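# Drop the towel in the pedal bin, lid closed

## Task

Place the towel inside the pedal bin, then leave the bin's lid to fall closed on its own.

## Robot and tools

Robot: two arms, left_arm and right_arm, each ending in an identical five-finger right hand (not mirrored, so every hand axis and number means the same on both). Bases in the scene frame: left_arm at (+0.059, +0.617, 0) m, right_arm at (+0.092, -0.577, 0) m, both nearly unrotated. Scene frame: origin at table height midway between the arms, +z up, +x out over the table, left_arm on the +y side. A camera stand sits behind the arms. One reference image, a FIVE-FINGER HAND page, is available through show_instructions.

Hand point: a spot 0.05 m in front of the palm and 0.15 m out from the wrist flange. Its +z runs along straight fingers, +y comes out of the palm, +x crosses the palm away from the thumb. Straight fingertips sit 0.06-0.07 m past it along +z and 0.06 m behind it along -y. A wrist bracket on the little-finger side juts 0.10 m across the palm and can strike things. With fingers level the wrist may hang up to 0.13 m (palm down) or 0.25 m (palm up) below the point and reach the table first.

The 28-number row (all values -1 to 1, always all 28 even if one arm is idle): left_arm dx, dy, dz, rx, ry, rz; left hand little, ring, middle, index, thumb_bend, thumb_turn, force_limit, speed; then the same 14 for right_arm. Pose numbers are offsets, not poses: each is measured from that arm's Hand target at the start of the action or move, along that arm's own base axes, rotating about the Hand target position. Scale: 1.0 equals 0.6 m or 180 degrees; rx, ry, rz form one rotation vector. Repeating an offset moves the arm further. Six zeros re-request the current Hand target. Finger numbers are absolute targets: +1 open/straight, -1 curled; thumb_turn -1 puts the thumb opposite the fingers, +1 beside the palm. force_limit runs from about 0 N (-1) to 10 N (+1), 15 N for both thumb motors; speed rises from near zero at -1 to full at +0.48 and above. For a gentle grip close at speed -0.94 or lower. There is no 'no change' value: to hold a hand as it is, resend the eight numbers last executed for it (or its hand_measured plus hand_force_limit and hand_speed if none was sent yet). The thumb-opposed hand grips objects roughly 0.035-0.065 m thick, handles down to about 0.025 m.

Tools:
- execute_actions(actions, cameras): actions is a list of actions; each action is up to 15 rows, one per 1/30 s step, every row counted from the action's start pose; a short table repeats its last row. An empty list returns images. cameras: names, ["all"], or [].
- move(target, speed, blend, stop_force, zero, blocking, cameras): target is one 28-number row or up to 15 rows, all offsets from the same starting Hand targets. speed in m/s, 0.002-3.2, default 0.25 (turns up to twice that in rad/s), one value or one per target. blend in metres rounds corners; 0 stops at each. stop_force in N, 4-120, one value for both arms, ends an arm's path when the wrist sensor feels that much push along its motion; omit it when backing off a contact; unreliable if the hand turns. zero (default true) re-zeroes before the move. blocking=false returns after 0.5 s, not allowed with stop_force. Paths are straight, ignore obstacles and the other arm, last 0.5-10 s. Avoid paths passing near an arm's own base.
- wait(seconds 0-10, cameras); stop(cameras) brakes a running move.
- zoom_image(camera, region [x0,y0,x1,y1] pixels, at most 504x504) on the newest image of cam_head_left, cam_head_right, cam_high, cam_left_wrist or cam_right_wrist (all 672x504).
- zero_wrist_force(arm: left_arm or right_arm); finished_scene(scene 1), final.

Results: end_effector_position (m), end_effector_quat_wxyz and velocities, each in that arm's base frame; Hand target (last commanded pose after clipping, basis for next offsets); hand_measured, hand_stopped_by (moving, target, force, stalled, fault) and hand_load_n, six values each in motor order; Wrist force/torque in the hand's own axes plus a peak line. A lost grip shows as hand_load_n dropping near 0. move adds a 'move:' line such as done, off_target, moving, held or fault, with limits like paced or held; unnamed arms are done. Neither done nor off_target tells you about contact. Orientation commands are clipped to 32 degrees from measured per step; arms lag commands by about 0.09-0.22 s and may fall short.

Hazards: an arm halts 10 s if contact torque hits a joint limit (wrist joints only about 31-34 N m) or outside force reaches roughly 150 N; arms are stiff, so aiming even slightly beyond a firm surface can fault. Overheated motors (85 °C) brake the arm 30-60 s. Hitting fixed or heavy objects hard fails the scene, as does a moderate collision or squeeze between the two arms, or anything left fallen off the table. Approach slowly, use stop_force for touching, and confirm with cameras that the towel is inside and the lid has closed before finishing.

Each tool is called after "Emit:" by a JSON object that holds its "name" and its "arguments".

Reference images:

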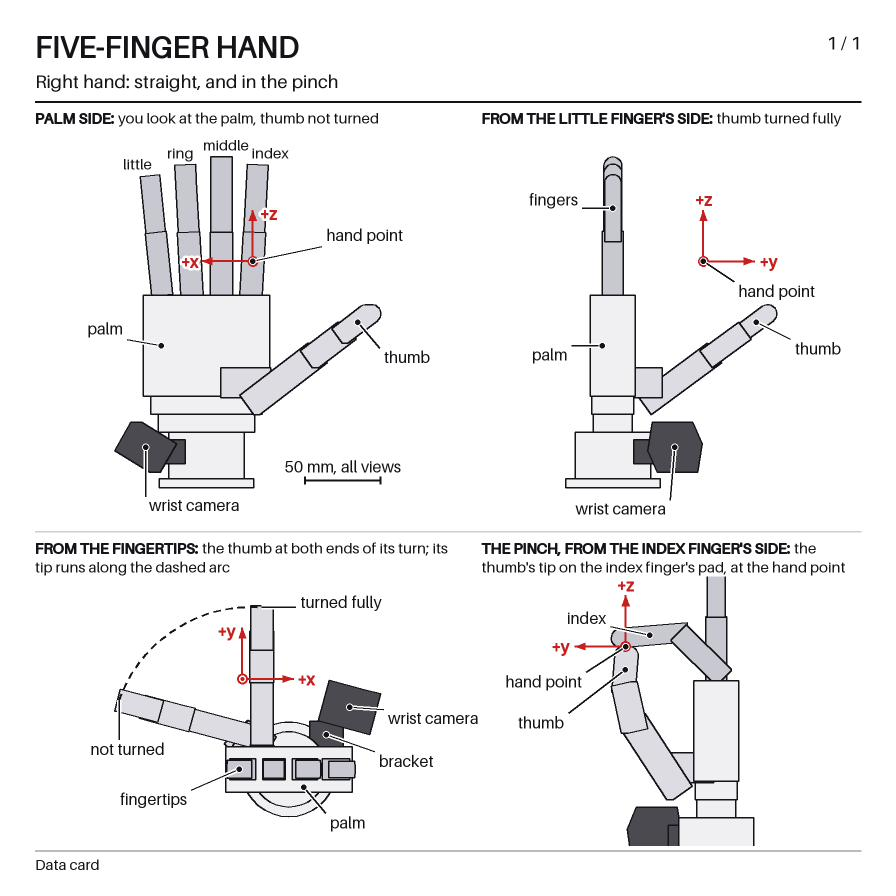

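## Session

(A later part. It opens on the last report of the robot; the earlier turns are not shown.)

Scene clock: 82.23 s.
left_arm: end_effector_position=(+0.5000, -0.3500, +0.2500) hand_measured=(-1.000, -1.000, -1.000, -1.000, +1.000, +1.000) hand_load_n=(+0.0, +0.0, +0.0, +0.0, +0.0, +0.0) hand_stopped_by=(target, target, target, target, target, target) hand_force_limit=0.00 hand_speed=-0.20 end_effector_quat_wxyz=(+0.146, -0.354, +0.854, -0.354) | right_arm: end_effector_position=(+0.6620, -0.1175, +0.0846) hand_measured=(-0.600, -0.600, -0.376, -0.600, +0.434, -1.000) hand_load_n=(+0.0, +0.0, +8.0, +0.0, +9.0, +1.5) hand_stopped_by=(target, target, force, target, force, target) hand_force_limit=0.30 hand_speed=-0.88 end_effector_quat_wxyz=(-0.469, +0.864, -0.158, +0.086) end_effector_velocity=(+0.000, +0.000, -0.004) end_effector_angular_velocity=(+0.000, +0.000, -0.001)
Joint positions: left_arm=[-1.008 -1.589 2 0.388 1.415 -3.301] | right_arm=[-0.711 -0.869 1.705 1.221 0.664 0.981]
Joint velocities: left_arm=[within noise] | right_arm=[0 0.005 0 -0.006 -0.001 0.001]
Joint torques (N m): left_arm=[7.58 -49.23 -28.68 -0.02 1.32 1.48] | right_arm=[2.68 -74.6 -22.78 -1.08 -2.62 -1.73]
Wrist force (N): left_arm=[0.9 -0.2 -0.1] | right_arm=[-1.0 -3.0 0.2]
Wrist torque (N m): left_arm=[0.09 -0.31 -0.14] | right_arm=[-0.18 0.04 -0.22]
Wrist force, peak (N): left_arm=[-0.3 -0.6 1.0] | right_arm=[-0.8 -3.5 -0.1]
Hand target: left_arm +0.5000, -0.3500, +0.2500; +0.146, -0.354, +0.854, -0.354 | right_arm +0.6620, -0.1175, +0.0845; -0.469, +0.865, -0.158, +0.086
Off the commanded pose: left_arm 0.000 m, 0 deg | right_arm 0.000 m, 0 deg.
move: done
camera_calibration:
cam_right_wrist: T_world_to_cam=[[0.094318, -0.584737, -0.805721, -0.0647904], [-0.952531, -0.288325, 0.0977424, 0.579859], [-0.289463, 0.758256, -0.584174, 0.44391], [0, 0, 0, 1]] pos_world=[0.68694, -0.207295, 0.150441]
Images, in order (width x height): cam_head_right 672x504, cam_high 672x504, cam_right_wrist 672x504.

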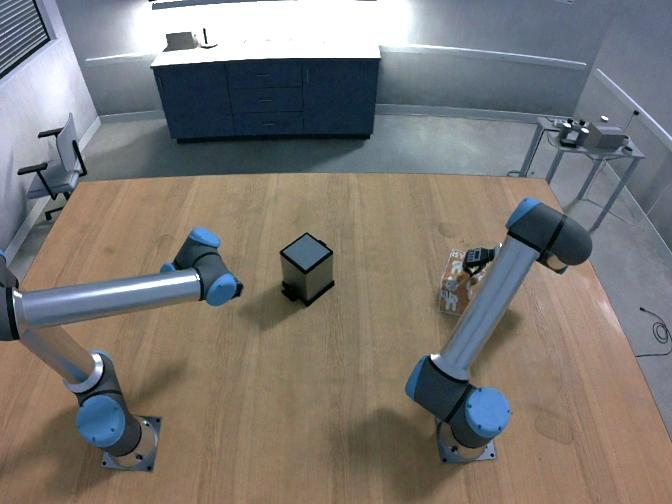

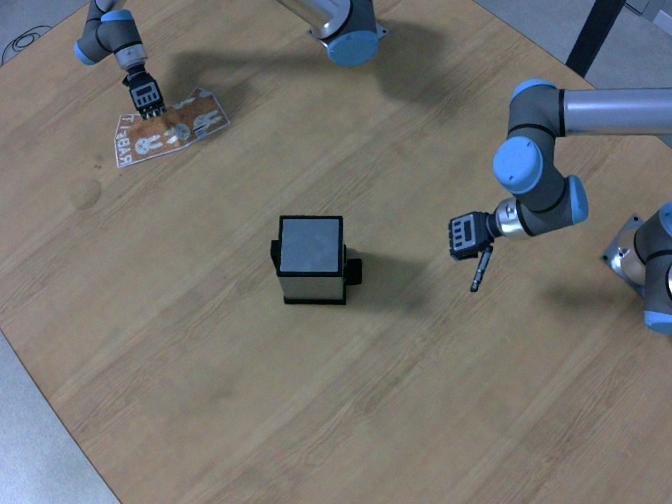

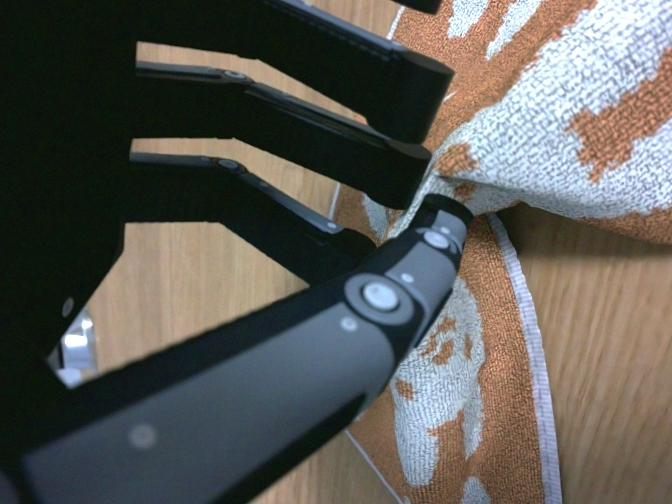

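Emit:
{"name": "move", "arguments": {"target": [0.2342,-0.271,-0.3,0,0,0,-1,-1,-1,-1,1,1,0,-0.2, 0,0,0.375,0,0,0,-0.6,-0.6,-0.6,-0.6,0.2,-1,0.3,-0.88], "speed": 0.15, "cameras": ["all"]}}

Emit:
{"name": "zoom_image", "arguments": {"camera": "cam_high", "region": [80, 20, 250, 170]}}

Emit:
{"name": "zoom_image", "arguments": {"camera": "cam_head_left", "region": [400, 180, 560, 340]}}

Emit:
{"name": "zoom_image", "arguments": {"camera": "cam_high", "region": [240, 180, 500, 330]}}

Scene clock: 90.47 s.
left_arm: end_effector_position=(+0.6406, -0.5125, +0.0700) hand_measured=(-1.000, -1.000, -1.000, -1.000, +1.000, +1.000) hand_load_n=(+0.0, +0.0, +0.0, +0.0, +0.0, -0.5) hand_stopped_by=(target, target, target, target, target, target) hand_force_limit=0.00 hand_speed=-0.20 end_effector_quat_wxyz=(+0.146, -0.354, +0.854, -0.354) | right_arm: end_effector_position=(+0.6620, -0.1175, +0.3094) hand_measured=(-0.600, -0.600, -0.376, -0.600, +0.434, -1.000) hand_load_n=(+0.0, +0.0, +7.5, +0.0, +9.0, +1.5) hand_stopped_by=(target, target, force, target, force, target) hand_force_limit=0.30 hand_speed=-0.88 end_effector_quat_wxyz=(-0.469, +0.865, -0.158, +0.086)
Joint positions: left_arm=[-0.958 -1.103 1.744 0.152 1.45 -3.265] | right_arm=[-0.711 -1.099 1.604 1.551 0.664 0.981]
Joint torques (N m): left_arm=[-11.27 -60.23 -33.47 4.23 -1.04 -0.41] | right_arm=[3.61 -85.72 -29.68 1.19 -2.14 -2.16]
Wrist force (N): left_arm=[0.1 -0.3 -0.1] | right_arm=[-1.1 -2.6 0.6]
Wrist torque (N m): left_arm=[0.01 -0.20 -0.20] | right_arm=[-0.13 0.01 -0.25]
Wrist force, peak (N): left_arm=[0.6 -1.9 1.3] | right_arm=[-1.0 -4.3 -0.2]
Hand target: left_arm +0.6406, -0.5126, +0.0700; +0.146, -0.354, +0.854, -0.354 | right_arm +0.6620, -0.1175, +0.3095; -0.469, +0.865, -0.158, +0.086
Off the commanded pose: left_arm 0.000 m, 0 deg | right_arm 0.000 m, 0 deg.
move: done
camera_calibration:
cam_left_wrist: T_world_to_cam=[[-0.68988, 0.27862, -0.668159, 0.634661], [0.191235, 0.960323, 0.203, 0.346145], [0.698208, 0.0122699, -0.71579, -0.272755], [0, 0, 0, 1]] pos_world=[0.562085, -0.505893, 0.158552]
cam_right_wrist: T_world_to_cam=[[0.0945135, -0.584804, -0.805649, 0.116241], [-0.952538, -0.28836, 0.0975691, 0.557939], [-0.289376, 0.75819, -0.584302, 0.575266], [0, 0, 0, 1]] pos_world=[0.68694, -0.207296, 0.375341]

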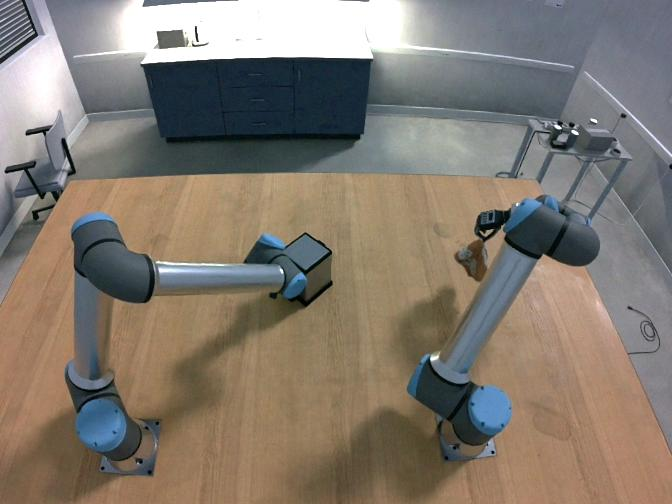

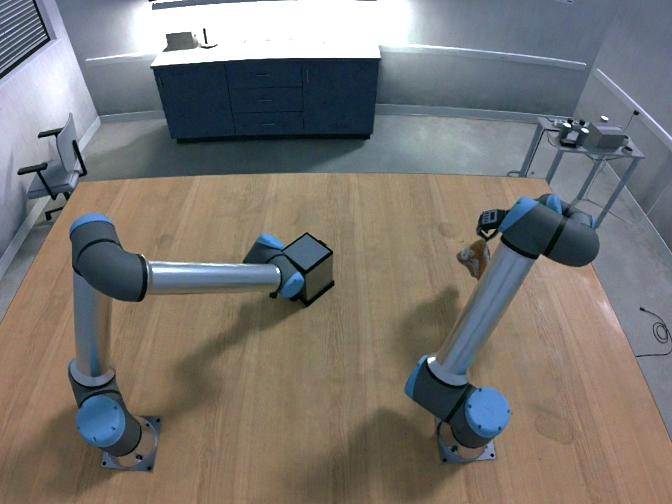

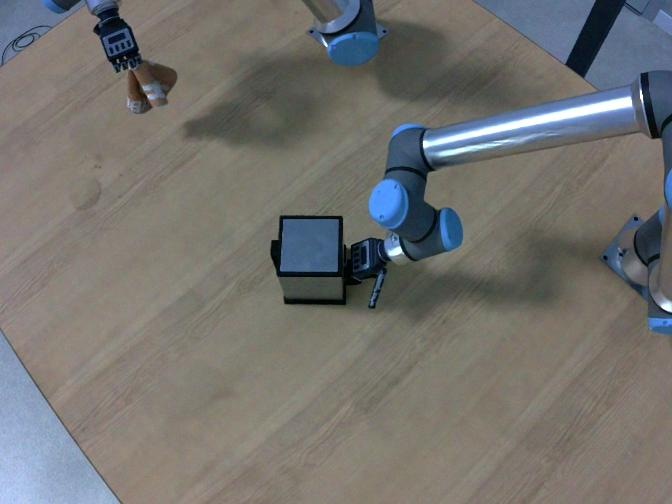

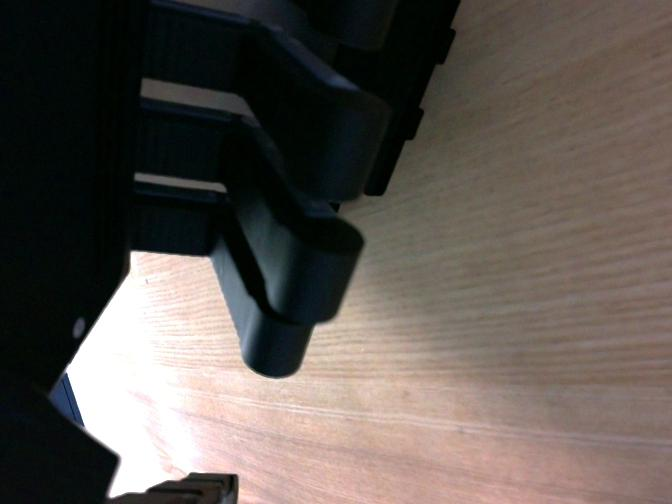

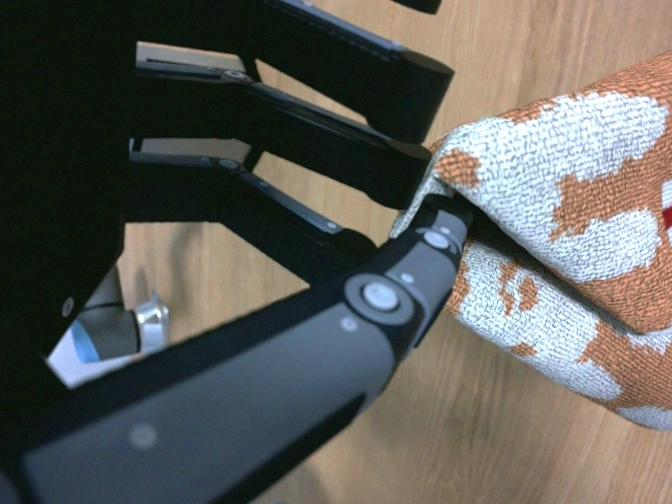

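Scaled by 2.965 from the camera's 672x504 image, which has a finer 960x720 frame.

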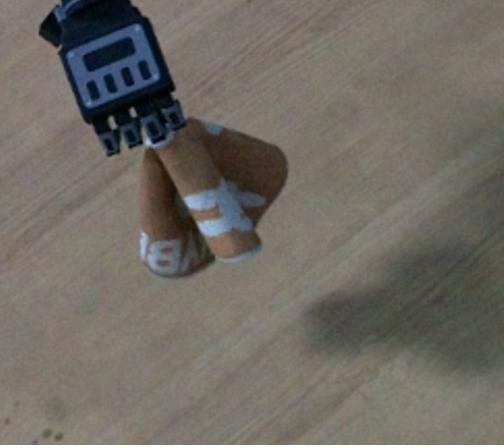

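Scaled by 3.150 from the camera's 672x504 image, which has a finer 960x720 frame.

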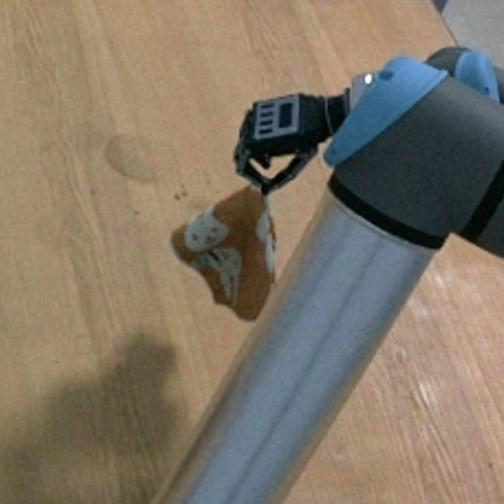

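Scaled by 1.938 from the camera's 672x504 image, which has a finer 960x720 frame.

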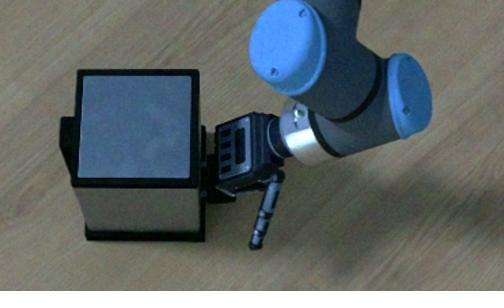

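Emit:
{"name": "move", "arguments": {"target": [0,0,0,0,0,0,-1,-1,-1,-1,1,1,0,-0.2, -0.2767,0.8475,0.2675,-0.326,-0.0701,0.3332,-0.6,-0.6,-0.6,-0.6,0.2,-1,0.3,-0.88], "speed": 0.25, "cameras": ["all"]}}

Emit:
{"name": "zoom_image", "arguments": {"camera": "cam_high", "region": [180, 50, 480, 320]}}

Scene clock: 97.00 s.
left_arm: end_effector_position=(+0.6406, -0.5126, +0.0700) hand_measured=(-1.000, -1.000, -1.000, -1.000, +1.000, +1.000) hand_load_n=(+0.5, +0.5, +0.5, +0.0, +0.0, +0.0) hand_stopped_by=(target, target, target, target, target, target) hand_force_limit=0.00 hand_speed=-0.20 end_effector_quat_wxyz=(+0.146, -0.354, +0.854, -0.354) | right_arm: end_effector_position=(+0.4960, +0.3909, +0.4700) hand_measured=(-0.600, -0.600, -0.376, -0.600, +0.434, -1.000) hand_load_n=(+0.5, +0.0, +8.0, +0.0, +9.0, +2.0) hand_stopped_by=(target, target, force, target, force, target) hand_force_limit=0.30 hand_speed=-0.88 end_effector_quat_wxyz=(+0.000, +0.924, +0.382, +0.000)
Joint positions: left_arm=[-0.958 -1.103 1.744 0.152 1.45 -3.265] | right_arm=[0.496 -1.266 1.315 1.522 1.571 1.282]
Joint torques (N m): left_arm=[-12.49 -58.61 -43.87 4.77 -1.22 -0.69] | right_arm=[15.77 -59.14 -40.89 -0.01 1.67 -1.83]
Wrist force (N): left_arm=[0.3 -0.3 0.2] | right_arm=[-1.0 -0.7 0.0]
Wrist torque (N m): left_arm=[0.00 -0.24 -0.18] | right_arm=[0.02 0.04 -0.09]
Wrist force, peak (N): left_arm=[0.6 -0.4 0.6] | right_arm=[-1.3 -3.3 0.3]
Hand target: left_arm +0.6406, -0.5126, +0.0700; +0.146, -0.354, +0.854, -0.354 | right_arm +0.4960, +0.3910, +0.4700; +0.000, +0.924, +0.383, +0.000
Off the commanded pose: left_arm 0.000 m, 0 deg | right_arm 0.000 m, 0 deg.
move: done
camera_calibration:
cam_left_wrist: T_world_to_cam=[[-0.689855, 0.27875, -0.668131, 0.63467], [0.191329, 0.960285, 0.20309, 0.346176], [0.698207, 0.0122702, -0.71579, -0.272825], [0, 0, 0, 1]] pos_world=[0.562085, -0.505994, 0.158452]
cam_right_wrist: T_world_to_cam=[[0.884318, -0.466813, -0.00812422, -0.254105], [-0.38207, -0.733565, 0.562054, 0.203561], [-0.268334, -0.493931, -0.827061, 0.828647], [0, 0, 0, 1]] pos_world=[0.524839, 0.44, 0.568865]

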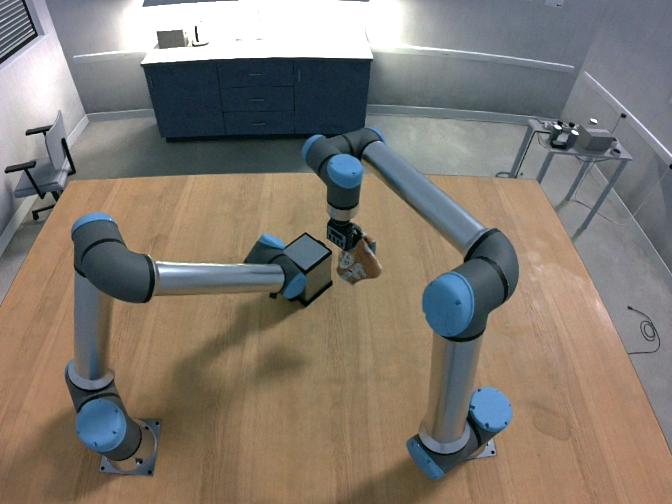

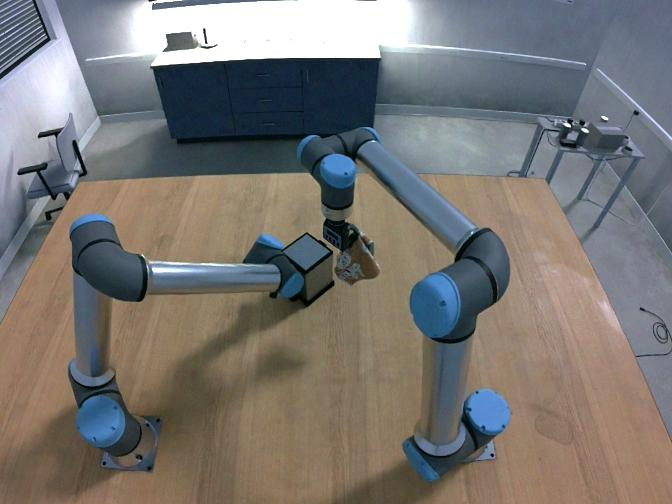

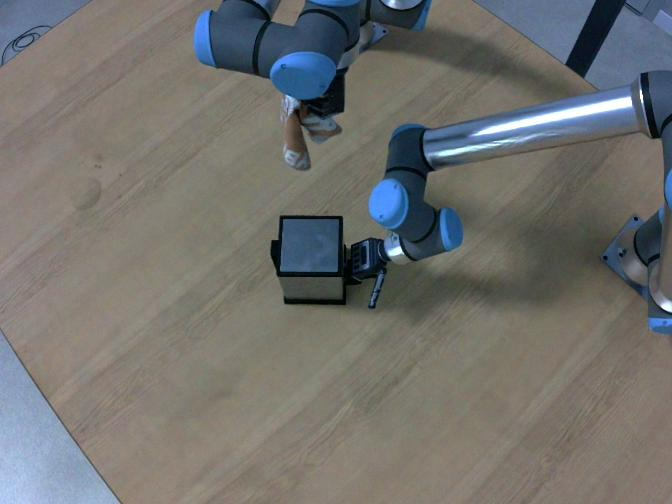

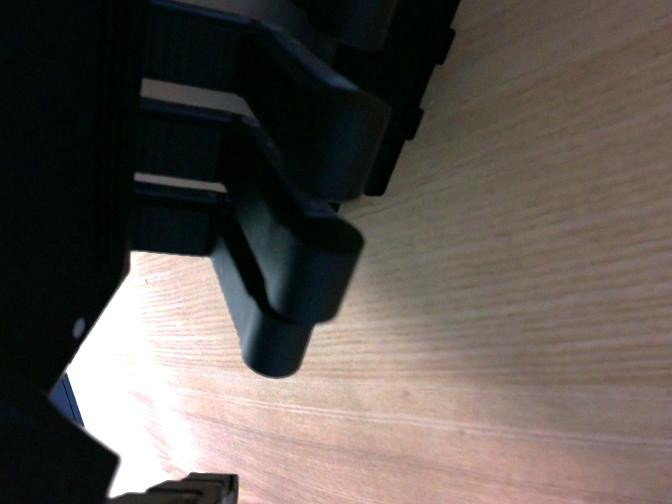

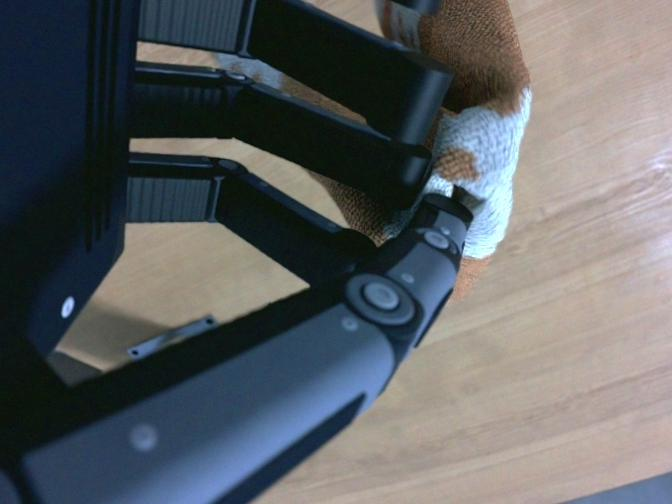

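Scaled by 1.680 from the camera's 672x504 image, which has a finer 960x720 frame.

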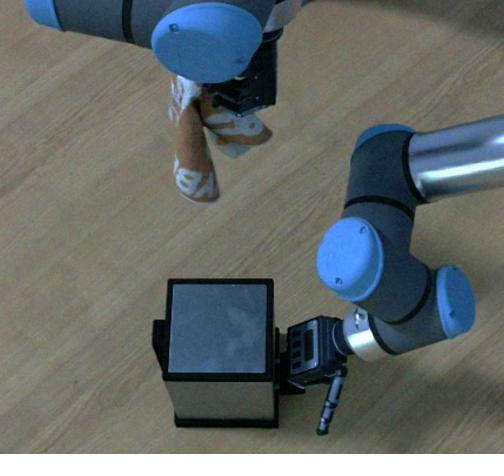

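Emit:
{"name": "move", "arguments": {"target": [0,0,-0.1,0,0,0,-1,-1,-1,-1,1,1,0,-0.2, 0,0,0,0,0,0,-0.6,-0.6,-0.6,-0.6,0.2,-1,0.3,-0.88], "speed": 0.03, "stop_force": 6, "cameras": ["cam_high", "cam_left_wrist", "cam_head_left"]}}

Emit:
{"name": "zoom_image", "arguments": {"camera": "cam_high", "region": [180, 50, 480, 320]}}

Scene clock: 100.43 s.
left_arm: end_effector_position=(+0.6406, -0.5126, +0.0240) hand_measured=(-1.000, -1.000, -1.000, -1.000, +1.000, +1.000) hand_load_n=(+0.0, +0.0, +0.5, -0.5, +0.0, +0.0) hand_stopped_by=(target, target, target, target, target, target) hand_force_limit=0.00 hand_speed=-0.20 end_effector_quat_wxyz=(+0.146, -0.354, +0.854, -0.354) | right_arm: end_effector_position=(+0.4960, +0.3910, +0.4700) hand_measured=(-0.600, -0.600, -0.376, -0.600, +0.434, -1.000) hand_load_n=(+0.0, +0.0, +8.0, +0.0, +9.0, +1.5) hand_stopped_by=(target, target, force, target, force, target) hand_force_limit=0.30 hand_speed=-0.88 end_effector_quat_wxyz=(+0.000, +0.924, +0.383, +0.000)
Joint positions: left_arm=[-0.958 -1.055 1.769 0.08 1.45 -3.265] | right_arm=[0.496 -1.266 1.315 1.522 1.571 1.282]
Joint torques (N m): left_arm=[-7.91 -66.98 -39.96 0.75 -1.25 -0.77] | right_arm=[14.74 -59.64 -43.39 -0.49 1.48 -1.79]
Wrist force (N): left_arm=[-0.4 -3.5 -2.4] | right_arm=[-0.6 -1.1 0.0]
Wrist torque (N m): left_arm=[0.08 -0.14 -0.25] | right_arm=[-0.03 -0.02 -0.07]
Wrist force, peak (N): left_arm=[-0.5 -7.2 -2.2] | right_arm=[-1.1 -1.1 0.2]
Hand target: left_arm +0.6406, -0.5126, +0.0240; +0.146, -0.354, +0.854, -0.354 (not the last commanded pose) | right_arm +0.4960, +0.3910, +0.4700; +0.000, +0.924, +0.383, +0.000
Off the commanded pose: left_arm 0.014 m, 0 deg | right_arm 0.000 m, 0 deg.
move: contact (left_arm)
camera_calibration:
cam_left_wrist: T_world_to_cam=[[-0.689855, 0.27875, -0.668131, 0.603936], [0.191329, 0.960285, 0.20309, 0.355518], [0.698207, 0.0122702, -0.71579, -0.305751], [0, 0, 0, 1]] pos_world=[0.562085, -0.505994, 0.112452]
Images, in order (width x height): cam_head_left 672x504, cam_high 672x504, cam_left_wrist 672x504.

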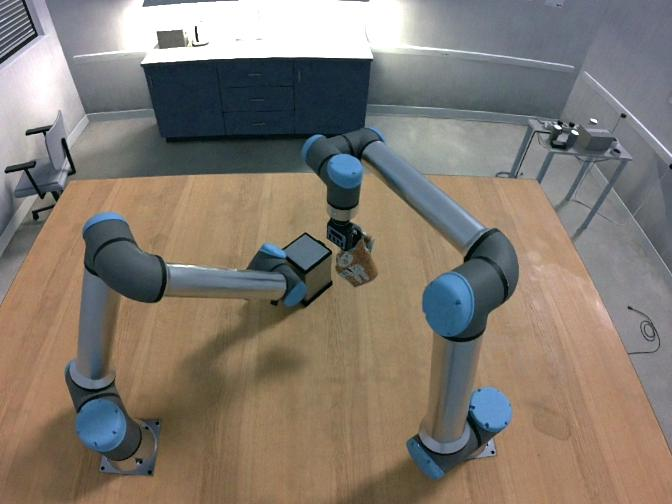

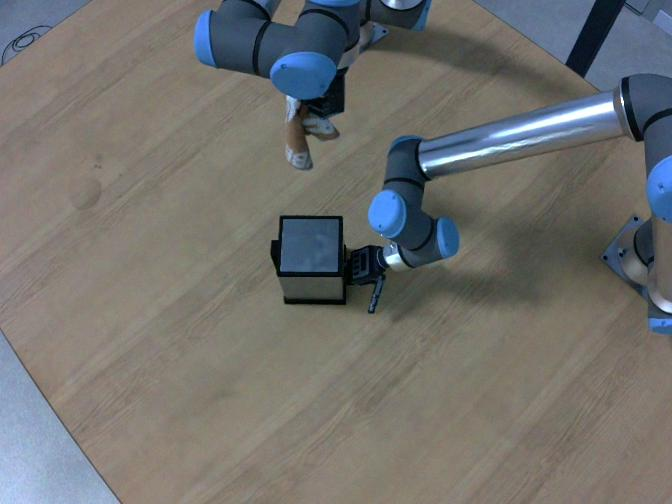

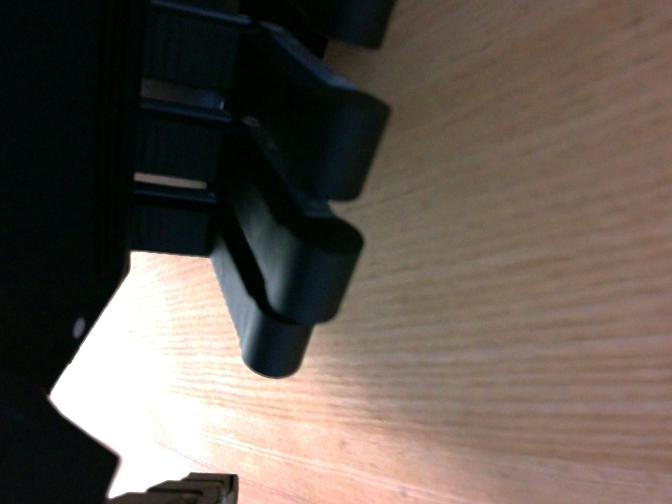

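Scaled by 1.680 from the camera's 672x504 image, which has a finer 960x720 frame.

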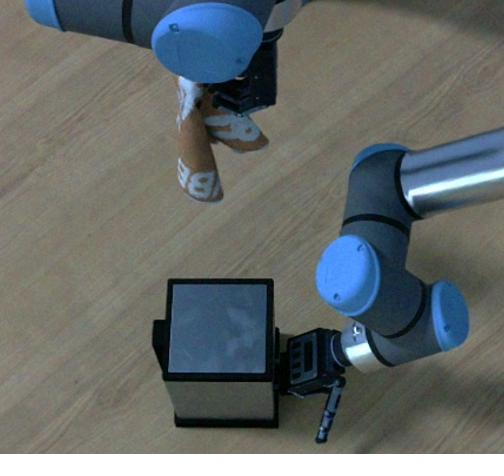

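Emit:
{"name": "move", "arguments": {"target": [0,0,-0.0167,0,0,0,-1,-1,-1,-1,1,1,0,-0.2, 0,0,0,0,0,0,-0.6,-0.6,-0.6,-0.6,0.2,-1,0.3,-0.88], "speed": 0.015, "stop_force": 25, "cameras": ["cam_high", "cam_head_left"]}}

Emit:
{"name": "zoom_image", "arguments": {"camera": "cam_high", "region": [180, 50, 480, 320]}}

Emit:
{"name": "zoom_image", "arguments": {"camera": "cam_head_left", "region": [240, 200, 400, 330]}}

Scene clock: 103.37 s.
left_arm: end_effector_position=(+0.6406, -0.5126, +0.0139) hand_measured=(-1.000, -1.000, -1.000, -1.000, +1.000, +1.000) hand_load_n=(+0.0, -0.5, +0.0, -0.5, +0.0, -0.5) hand_stopped_by=(target, target, target, target, target, target) hand_force_limit=0.00 hand_speed=-0.20 end_effector_quat_wxyz=(+0.146, -0.354, +0.854, -0.354) | right_arm: end_effector_position=(+0.4960, +0.3910, +0.4700) hand_measured=(-0.600, -0.600, -0.376, -0.600, +0.434, -1.000) hand_load_n=(+0.0, +0.0, +8.0, +0.0, +9.0, +1.5) hand_stopped_by=(target, target, force, target, force, target) hand_force_limit=0.30 hand_speed=-0.88 end_effector_quat_wxyz=(+0.000, +0.924, +0.383, +0.000)
Joint positions: left_arm=[-0.958 -1.044 1.773 0.064 1.45 -3.265] | right_arm=[0.496 -1.266 1.315 1.522 1.571 1.282]
Joint torques (N m): left_arm=[3.12 -84.45 -40.25 3.72 -1.17 -0.58] | right_arm=[14.58 -58.56 -44.03 -0.59 1.4 -1.6]
Wrist force (N): left_arm=[-0.3 -1.9 -1.8] | right_arm=[-0.7 -0.8 -0.1]
Wrist torque (N m): left_arm=[0.09 -0.16 -0.25] | right_arm=[0.02 0.00 -0.08]
Wrist force, peak (N): left_arm=[-0.6 -4.4 -3.7] | right_arm=[-1.1 -0.9 0.5]
Hand target: left_arm +0.6406, -0.5126, +0.0139; +0.146, -0.354, +0.854, -0.354 | right_arm +0.4960, +0.3910, +0.4700; +0.000, +0.924, +0.383, +0.000
Off the commanded pose: left_arm 0.000 m, 0 deg | right_arm 0.000 m, 0 deg.
move: done
Images, in order (width x height): cam_head_left 672x504, cam_high 672x504.

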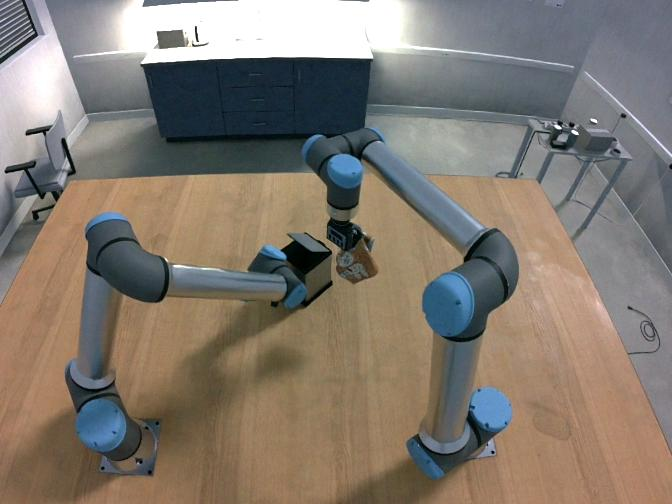

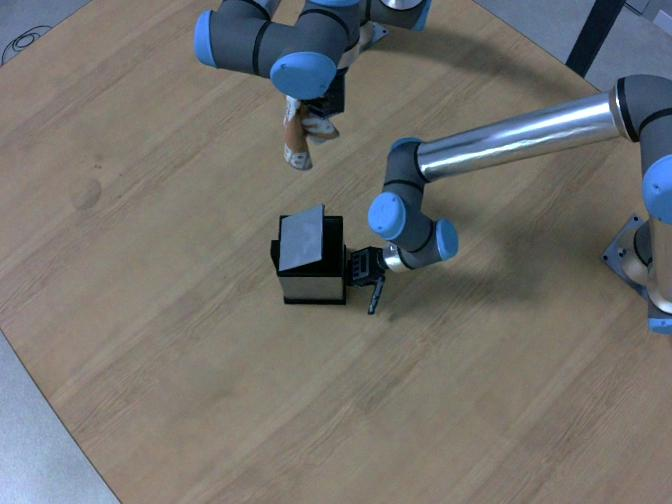

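Scaled by 1.680 from the camera's 672x504 image, which has a finer 960x720 frame.

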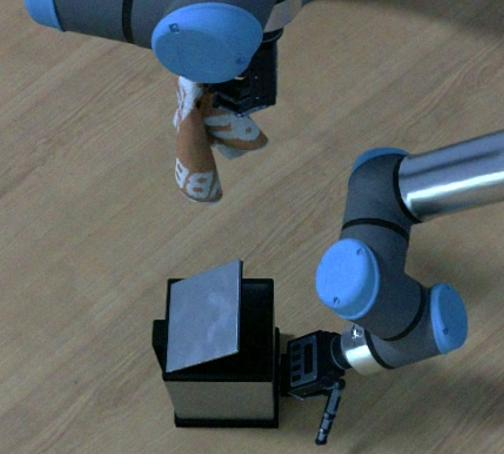

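Scaled by 3.150 from the camera's 672x504 image, which has a finer 960x720 frame.

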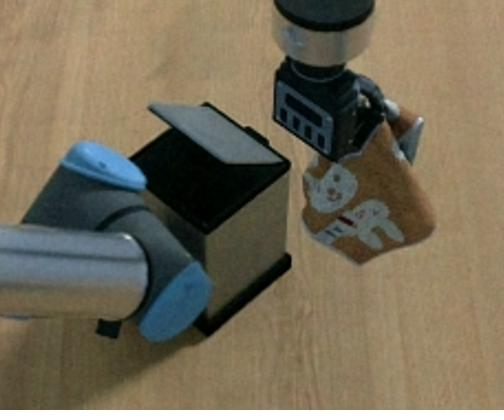

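Emit:
{"name": "move", "arguments": {"target": [0,0,-0.0183,0,0,0,-1,-1,-1,-1,1,1,0,-0.2, 0,0,0,0,0,0,-0.6,-0.6,-0.6,-0.6,0.2,-1,0.3,-0.88], "speed": 0.015, "stop_force": 15, "cameras": ["cam_high", "cam_head_left"]}}

Emit:
{"name": "zoom_image", "arguments": {"camera": "cam_high", "region": [180, 50, 480, 320]}}

Emit:
{"name": "zoom_image", "arguments": {"camera": "cam_head_left", "region": [240, 200, 400, 330]}}

Scene clock: 105.93 s.
left_arm: end_effector_position=(+0.6406, -0.5126, +0.0046) hand_measured=(-1.000, -1.000, -1.000, -1.000, +1.000, +1.000) hand_load_n=(+0.5, -2.0, -1.0, -1.5, +0.0, +0.0) hand_stopped_by=(target, target, target, target, target, target) hand_force_limit=0.00 hand_speed=-0.20 end_effector_quat_wxyz=(+0.146, -0.354, +0.854, -0.354) | right_arm: end_effector_position=(+0.4960, +0.3910, +0.4700) hand_measured=(-0.600, -0.600, -0.376, -0.600, +0.434, -1.000) hand_load_n=(+0.0, +0.5, +8.0, +0.0, +9.0, +1.5) hand_stopped_by=(target, target, force, target, force, target) hand_force_limit=0.30 hand_speed=-0.88 end_effector_quat_wxyz=(+0.000, +0.924, +0.383, +0.000)
Joint positions: left_arm=[-0.958 -1.034 1.777 0.05 1.45 -3.265] | right_arm=[0.496 -1.266 1.315 1.522 1.571 1.282]
Joint torques (N m): left_arm=[6.59 -74.34 -34.18 4.82 -1.23 -0.5] | right_arm=[13.37 -59.7 -43.08 -0.59 1.4 -1.42]
Wrist force (N): left_arm=[-0.6 -10.7 -13.8] | right_arm=[-0.7 -0.9 0.3]
Wrist torque (N m): left_arm=[0.33 0.14 -0.45] | right_arm=[-0.02 -0.01 -0.08]
Wrist force, peak (N): left_arm=[-0.2 -15.0 -20.1] | right_arm=[-1.0 -1.1 0.4]
Hand target: left_arm +0.6406, -0.5126, +0.0046; +0.146, -0.354, +0.854, -0.354 (not the last commanded pose) | right_arm +0.4960, +0.3910, +0.4700; +0.000, +0.924, +0.383, +0.000
Off the commanded pose: left_arm 0.002 m, 0 deg | right_arm 0.000 m, 0 deg.
move: contact (left_arm)
Images, in order (width x height): cam_head_left 672x504, cam_high 672x504.

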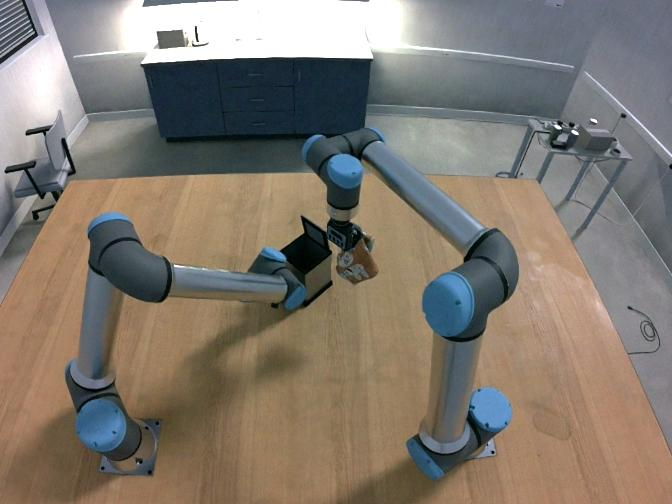

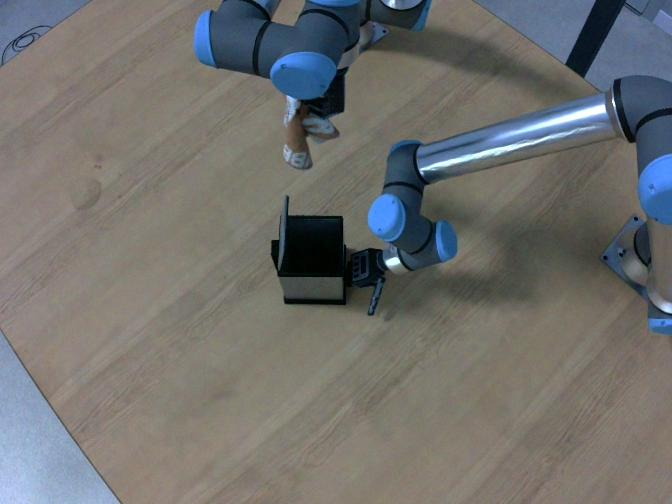

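Scaled by 1.680 from the camera's 672x504 image, which has a finer 960x720 frame.

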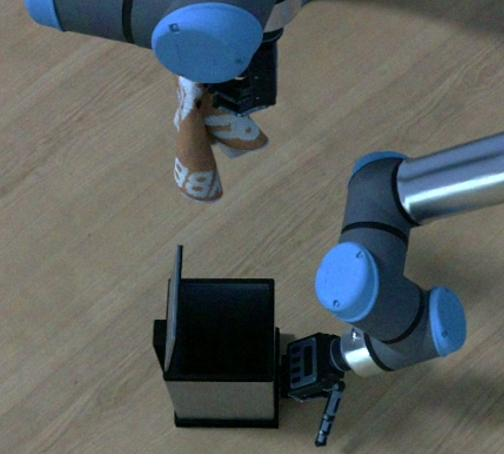

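Scaled by 3.150 from the camera's 672x504 image, which has a finer 960x720 frame.

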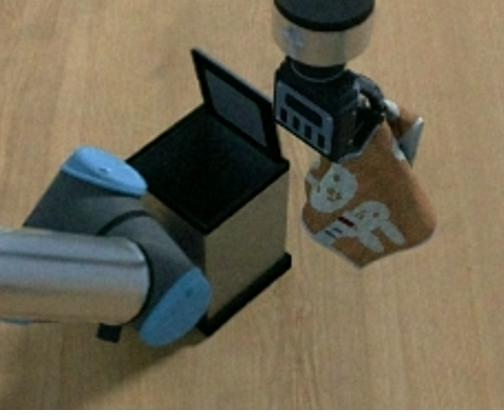

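Emit:
{"name": "move", "arguments": {"target": [0,0,0,0,0,0,-1,-1,-1,-1,1,1,0,-0.2, 0.2683,0.2767,0.0167,0,0,0,-0.6,-0.6,-0.6,-0.6,0.2,-1,0.3,-0.88], "speed": 0.15, "cameras": ["all"]}}

Emit:
{"name": "zoom_image", "arguments": {"camera": "cam_high", "region": [180, 80, 480, 350]}}

Emit:
{"name": "zoom_image", "arguments": {"camera": "cam_head_left", "region": [220, 150, 400, 330]}}

Emit:
{"name": "zoom_image", "arguments": {"camera": "cam_head_right", "region": [220, 150, 400, 330]}}

Scene clock: 113.53 s.
left_arm: end_effector_position=(+0.6406, -0.5126, +0.0046) hand_measured=(-1.000, -1.000, -1.000, -1.000, +1.000, +1.000) hand_load_n=(+0.0, -2.0, -1.5, -2.0, +0.0, +0.0) hand_stopped_by=(target, target, target, target, target, target) hand_force_limit=0.00 hand_speed=-0.20 end_effector_quat_wxyz=(+0.146, -0.354, +0.854, -0.354) | right_arm: end_effector_position=(+0.6569, +0.5571, +0.4800) hand_measured=(-0.600, -0.600, -0.376, -0.600, +0.434, -1.000) hand_load_n=(+0.0, +0.0, +8.0, +0.0, +9.0, +1.5) hand_stopped_by=(target, target, force, target, force, target) hand_force_limit=0.30 hand_speed=-0.88 end_effector_quat_wxyz=(+0.000, +0.924, +0.383, +0.000)
Joint positions: left_arm=[-0.958 -1.034 1.777 0.05 1.45 -3.265] | right_arm=[0.577 -0.776 0.534 1.813 1.571 1.362]
Joint torques (N m): left_arm=[5.39 -73.98 -33.56 1 -0.7 -0.65] | right_arm=[-15.88 -93.59 -42.7 2.26 1.55 -2.19]
Wrist force (N): left_arm=[-0.3 -10.9 -13.8] | right_arm=[-0.9 0.1 -0.2]
Wrist torque (N m): left_arm=[0.31 0.08 -0.43] | right_arm=[0.12 0.06 -0.08]
Wrist force, peak (N): left_arm=[-0.5 -11.5 -14.1] | right_arm=[-2.4 -1.1 0.2]
Hand target: left_arm +0.6406, -0.5126, +0.0046; +0.146, -0.354, +0.854, -0.354 | right_arm +0.6570, +0.5570, +0.4800; +0.000, +0.924, +0.383, +0.000
Off the commanded pose: left_arm 0.000 m, 0 deg | right_arm 0.000 m, 0 deg.
move: done
camera_calibration:
cam_left_wrist: T_world_to_cam=[[-0.689778, 0.278559, -0.66829, 0.590875], [0.191229, 0.960342, 0.202915, 0.359654], [0.69831, 0.0121698, -0.715692, -0.319754], [0, 0, 0, 1]] pos_world=[0.562084, -0.506093, 0.0930516]
cam_right_wrist: T_world_to_cam=[[0.884401, -0.466661, -0.00786456, -0.319027], [-0.382084, -0.733584, 0.56202, 0.381375], [-0.268042, -0.494046, -0.827087, 0.962069], [0, 0, 0, 1]] pos_world=[0.68574, 0.6062, 0.578865]

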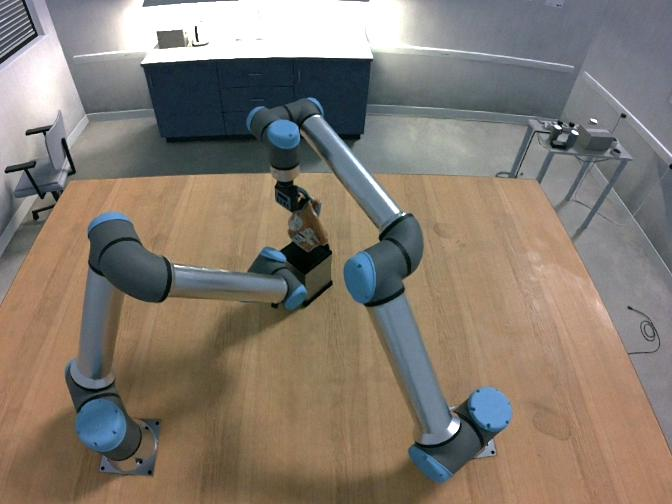

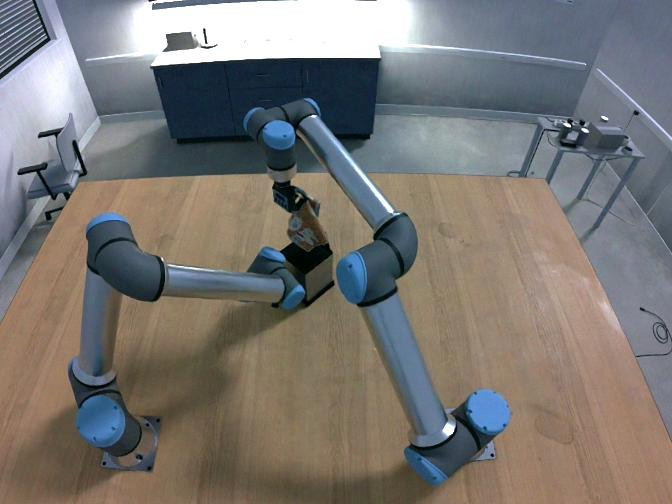

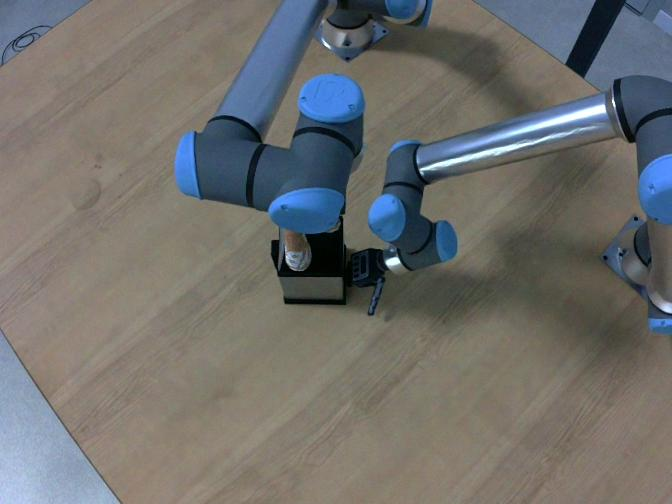

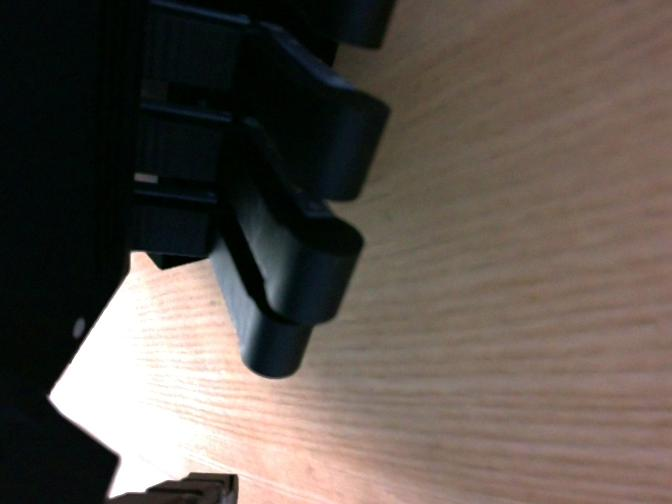

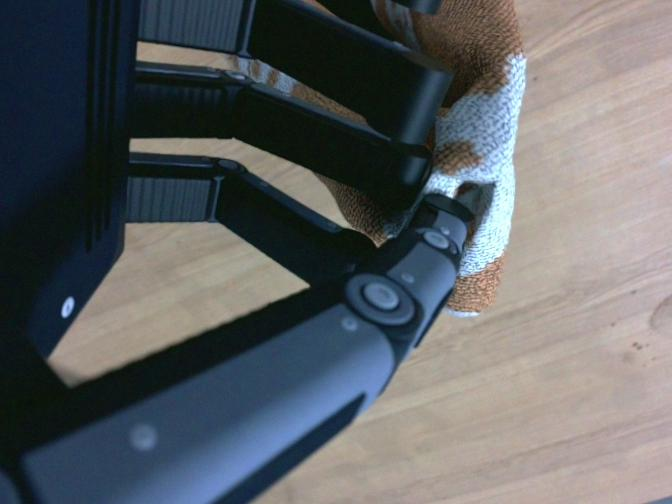

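Scaled by 1.680 from the camera's 672x504 image, which has a finer 960x720 frame.

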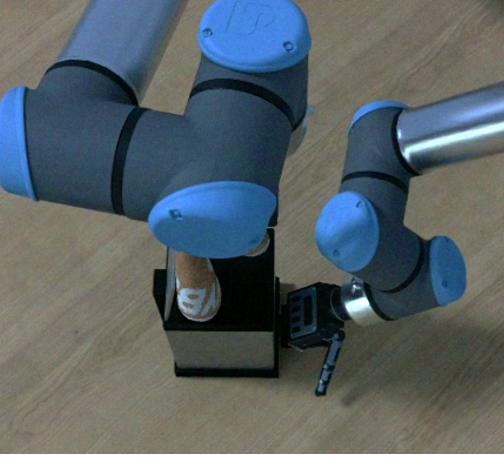

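Scaled by 2.800 from the camera's 672x504 image, which has a finer 960x720 frame.

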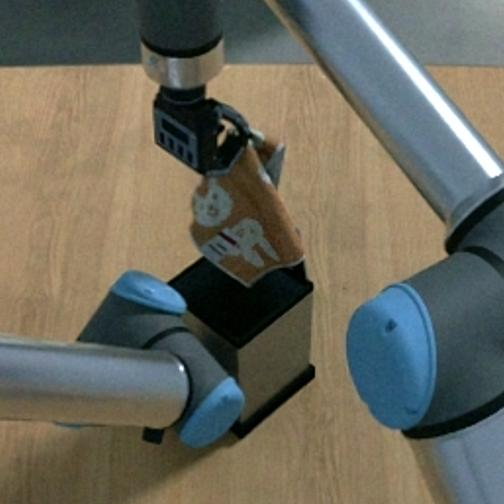

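Scaled by 2.800 from the camera's 672x504 image, which has a finer 960x720 frame.

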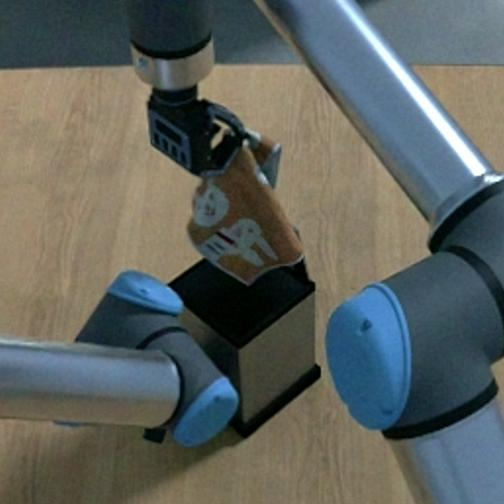

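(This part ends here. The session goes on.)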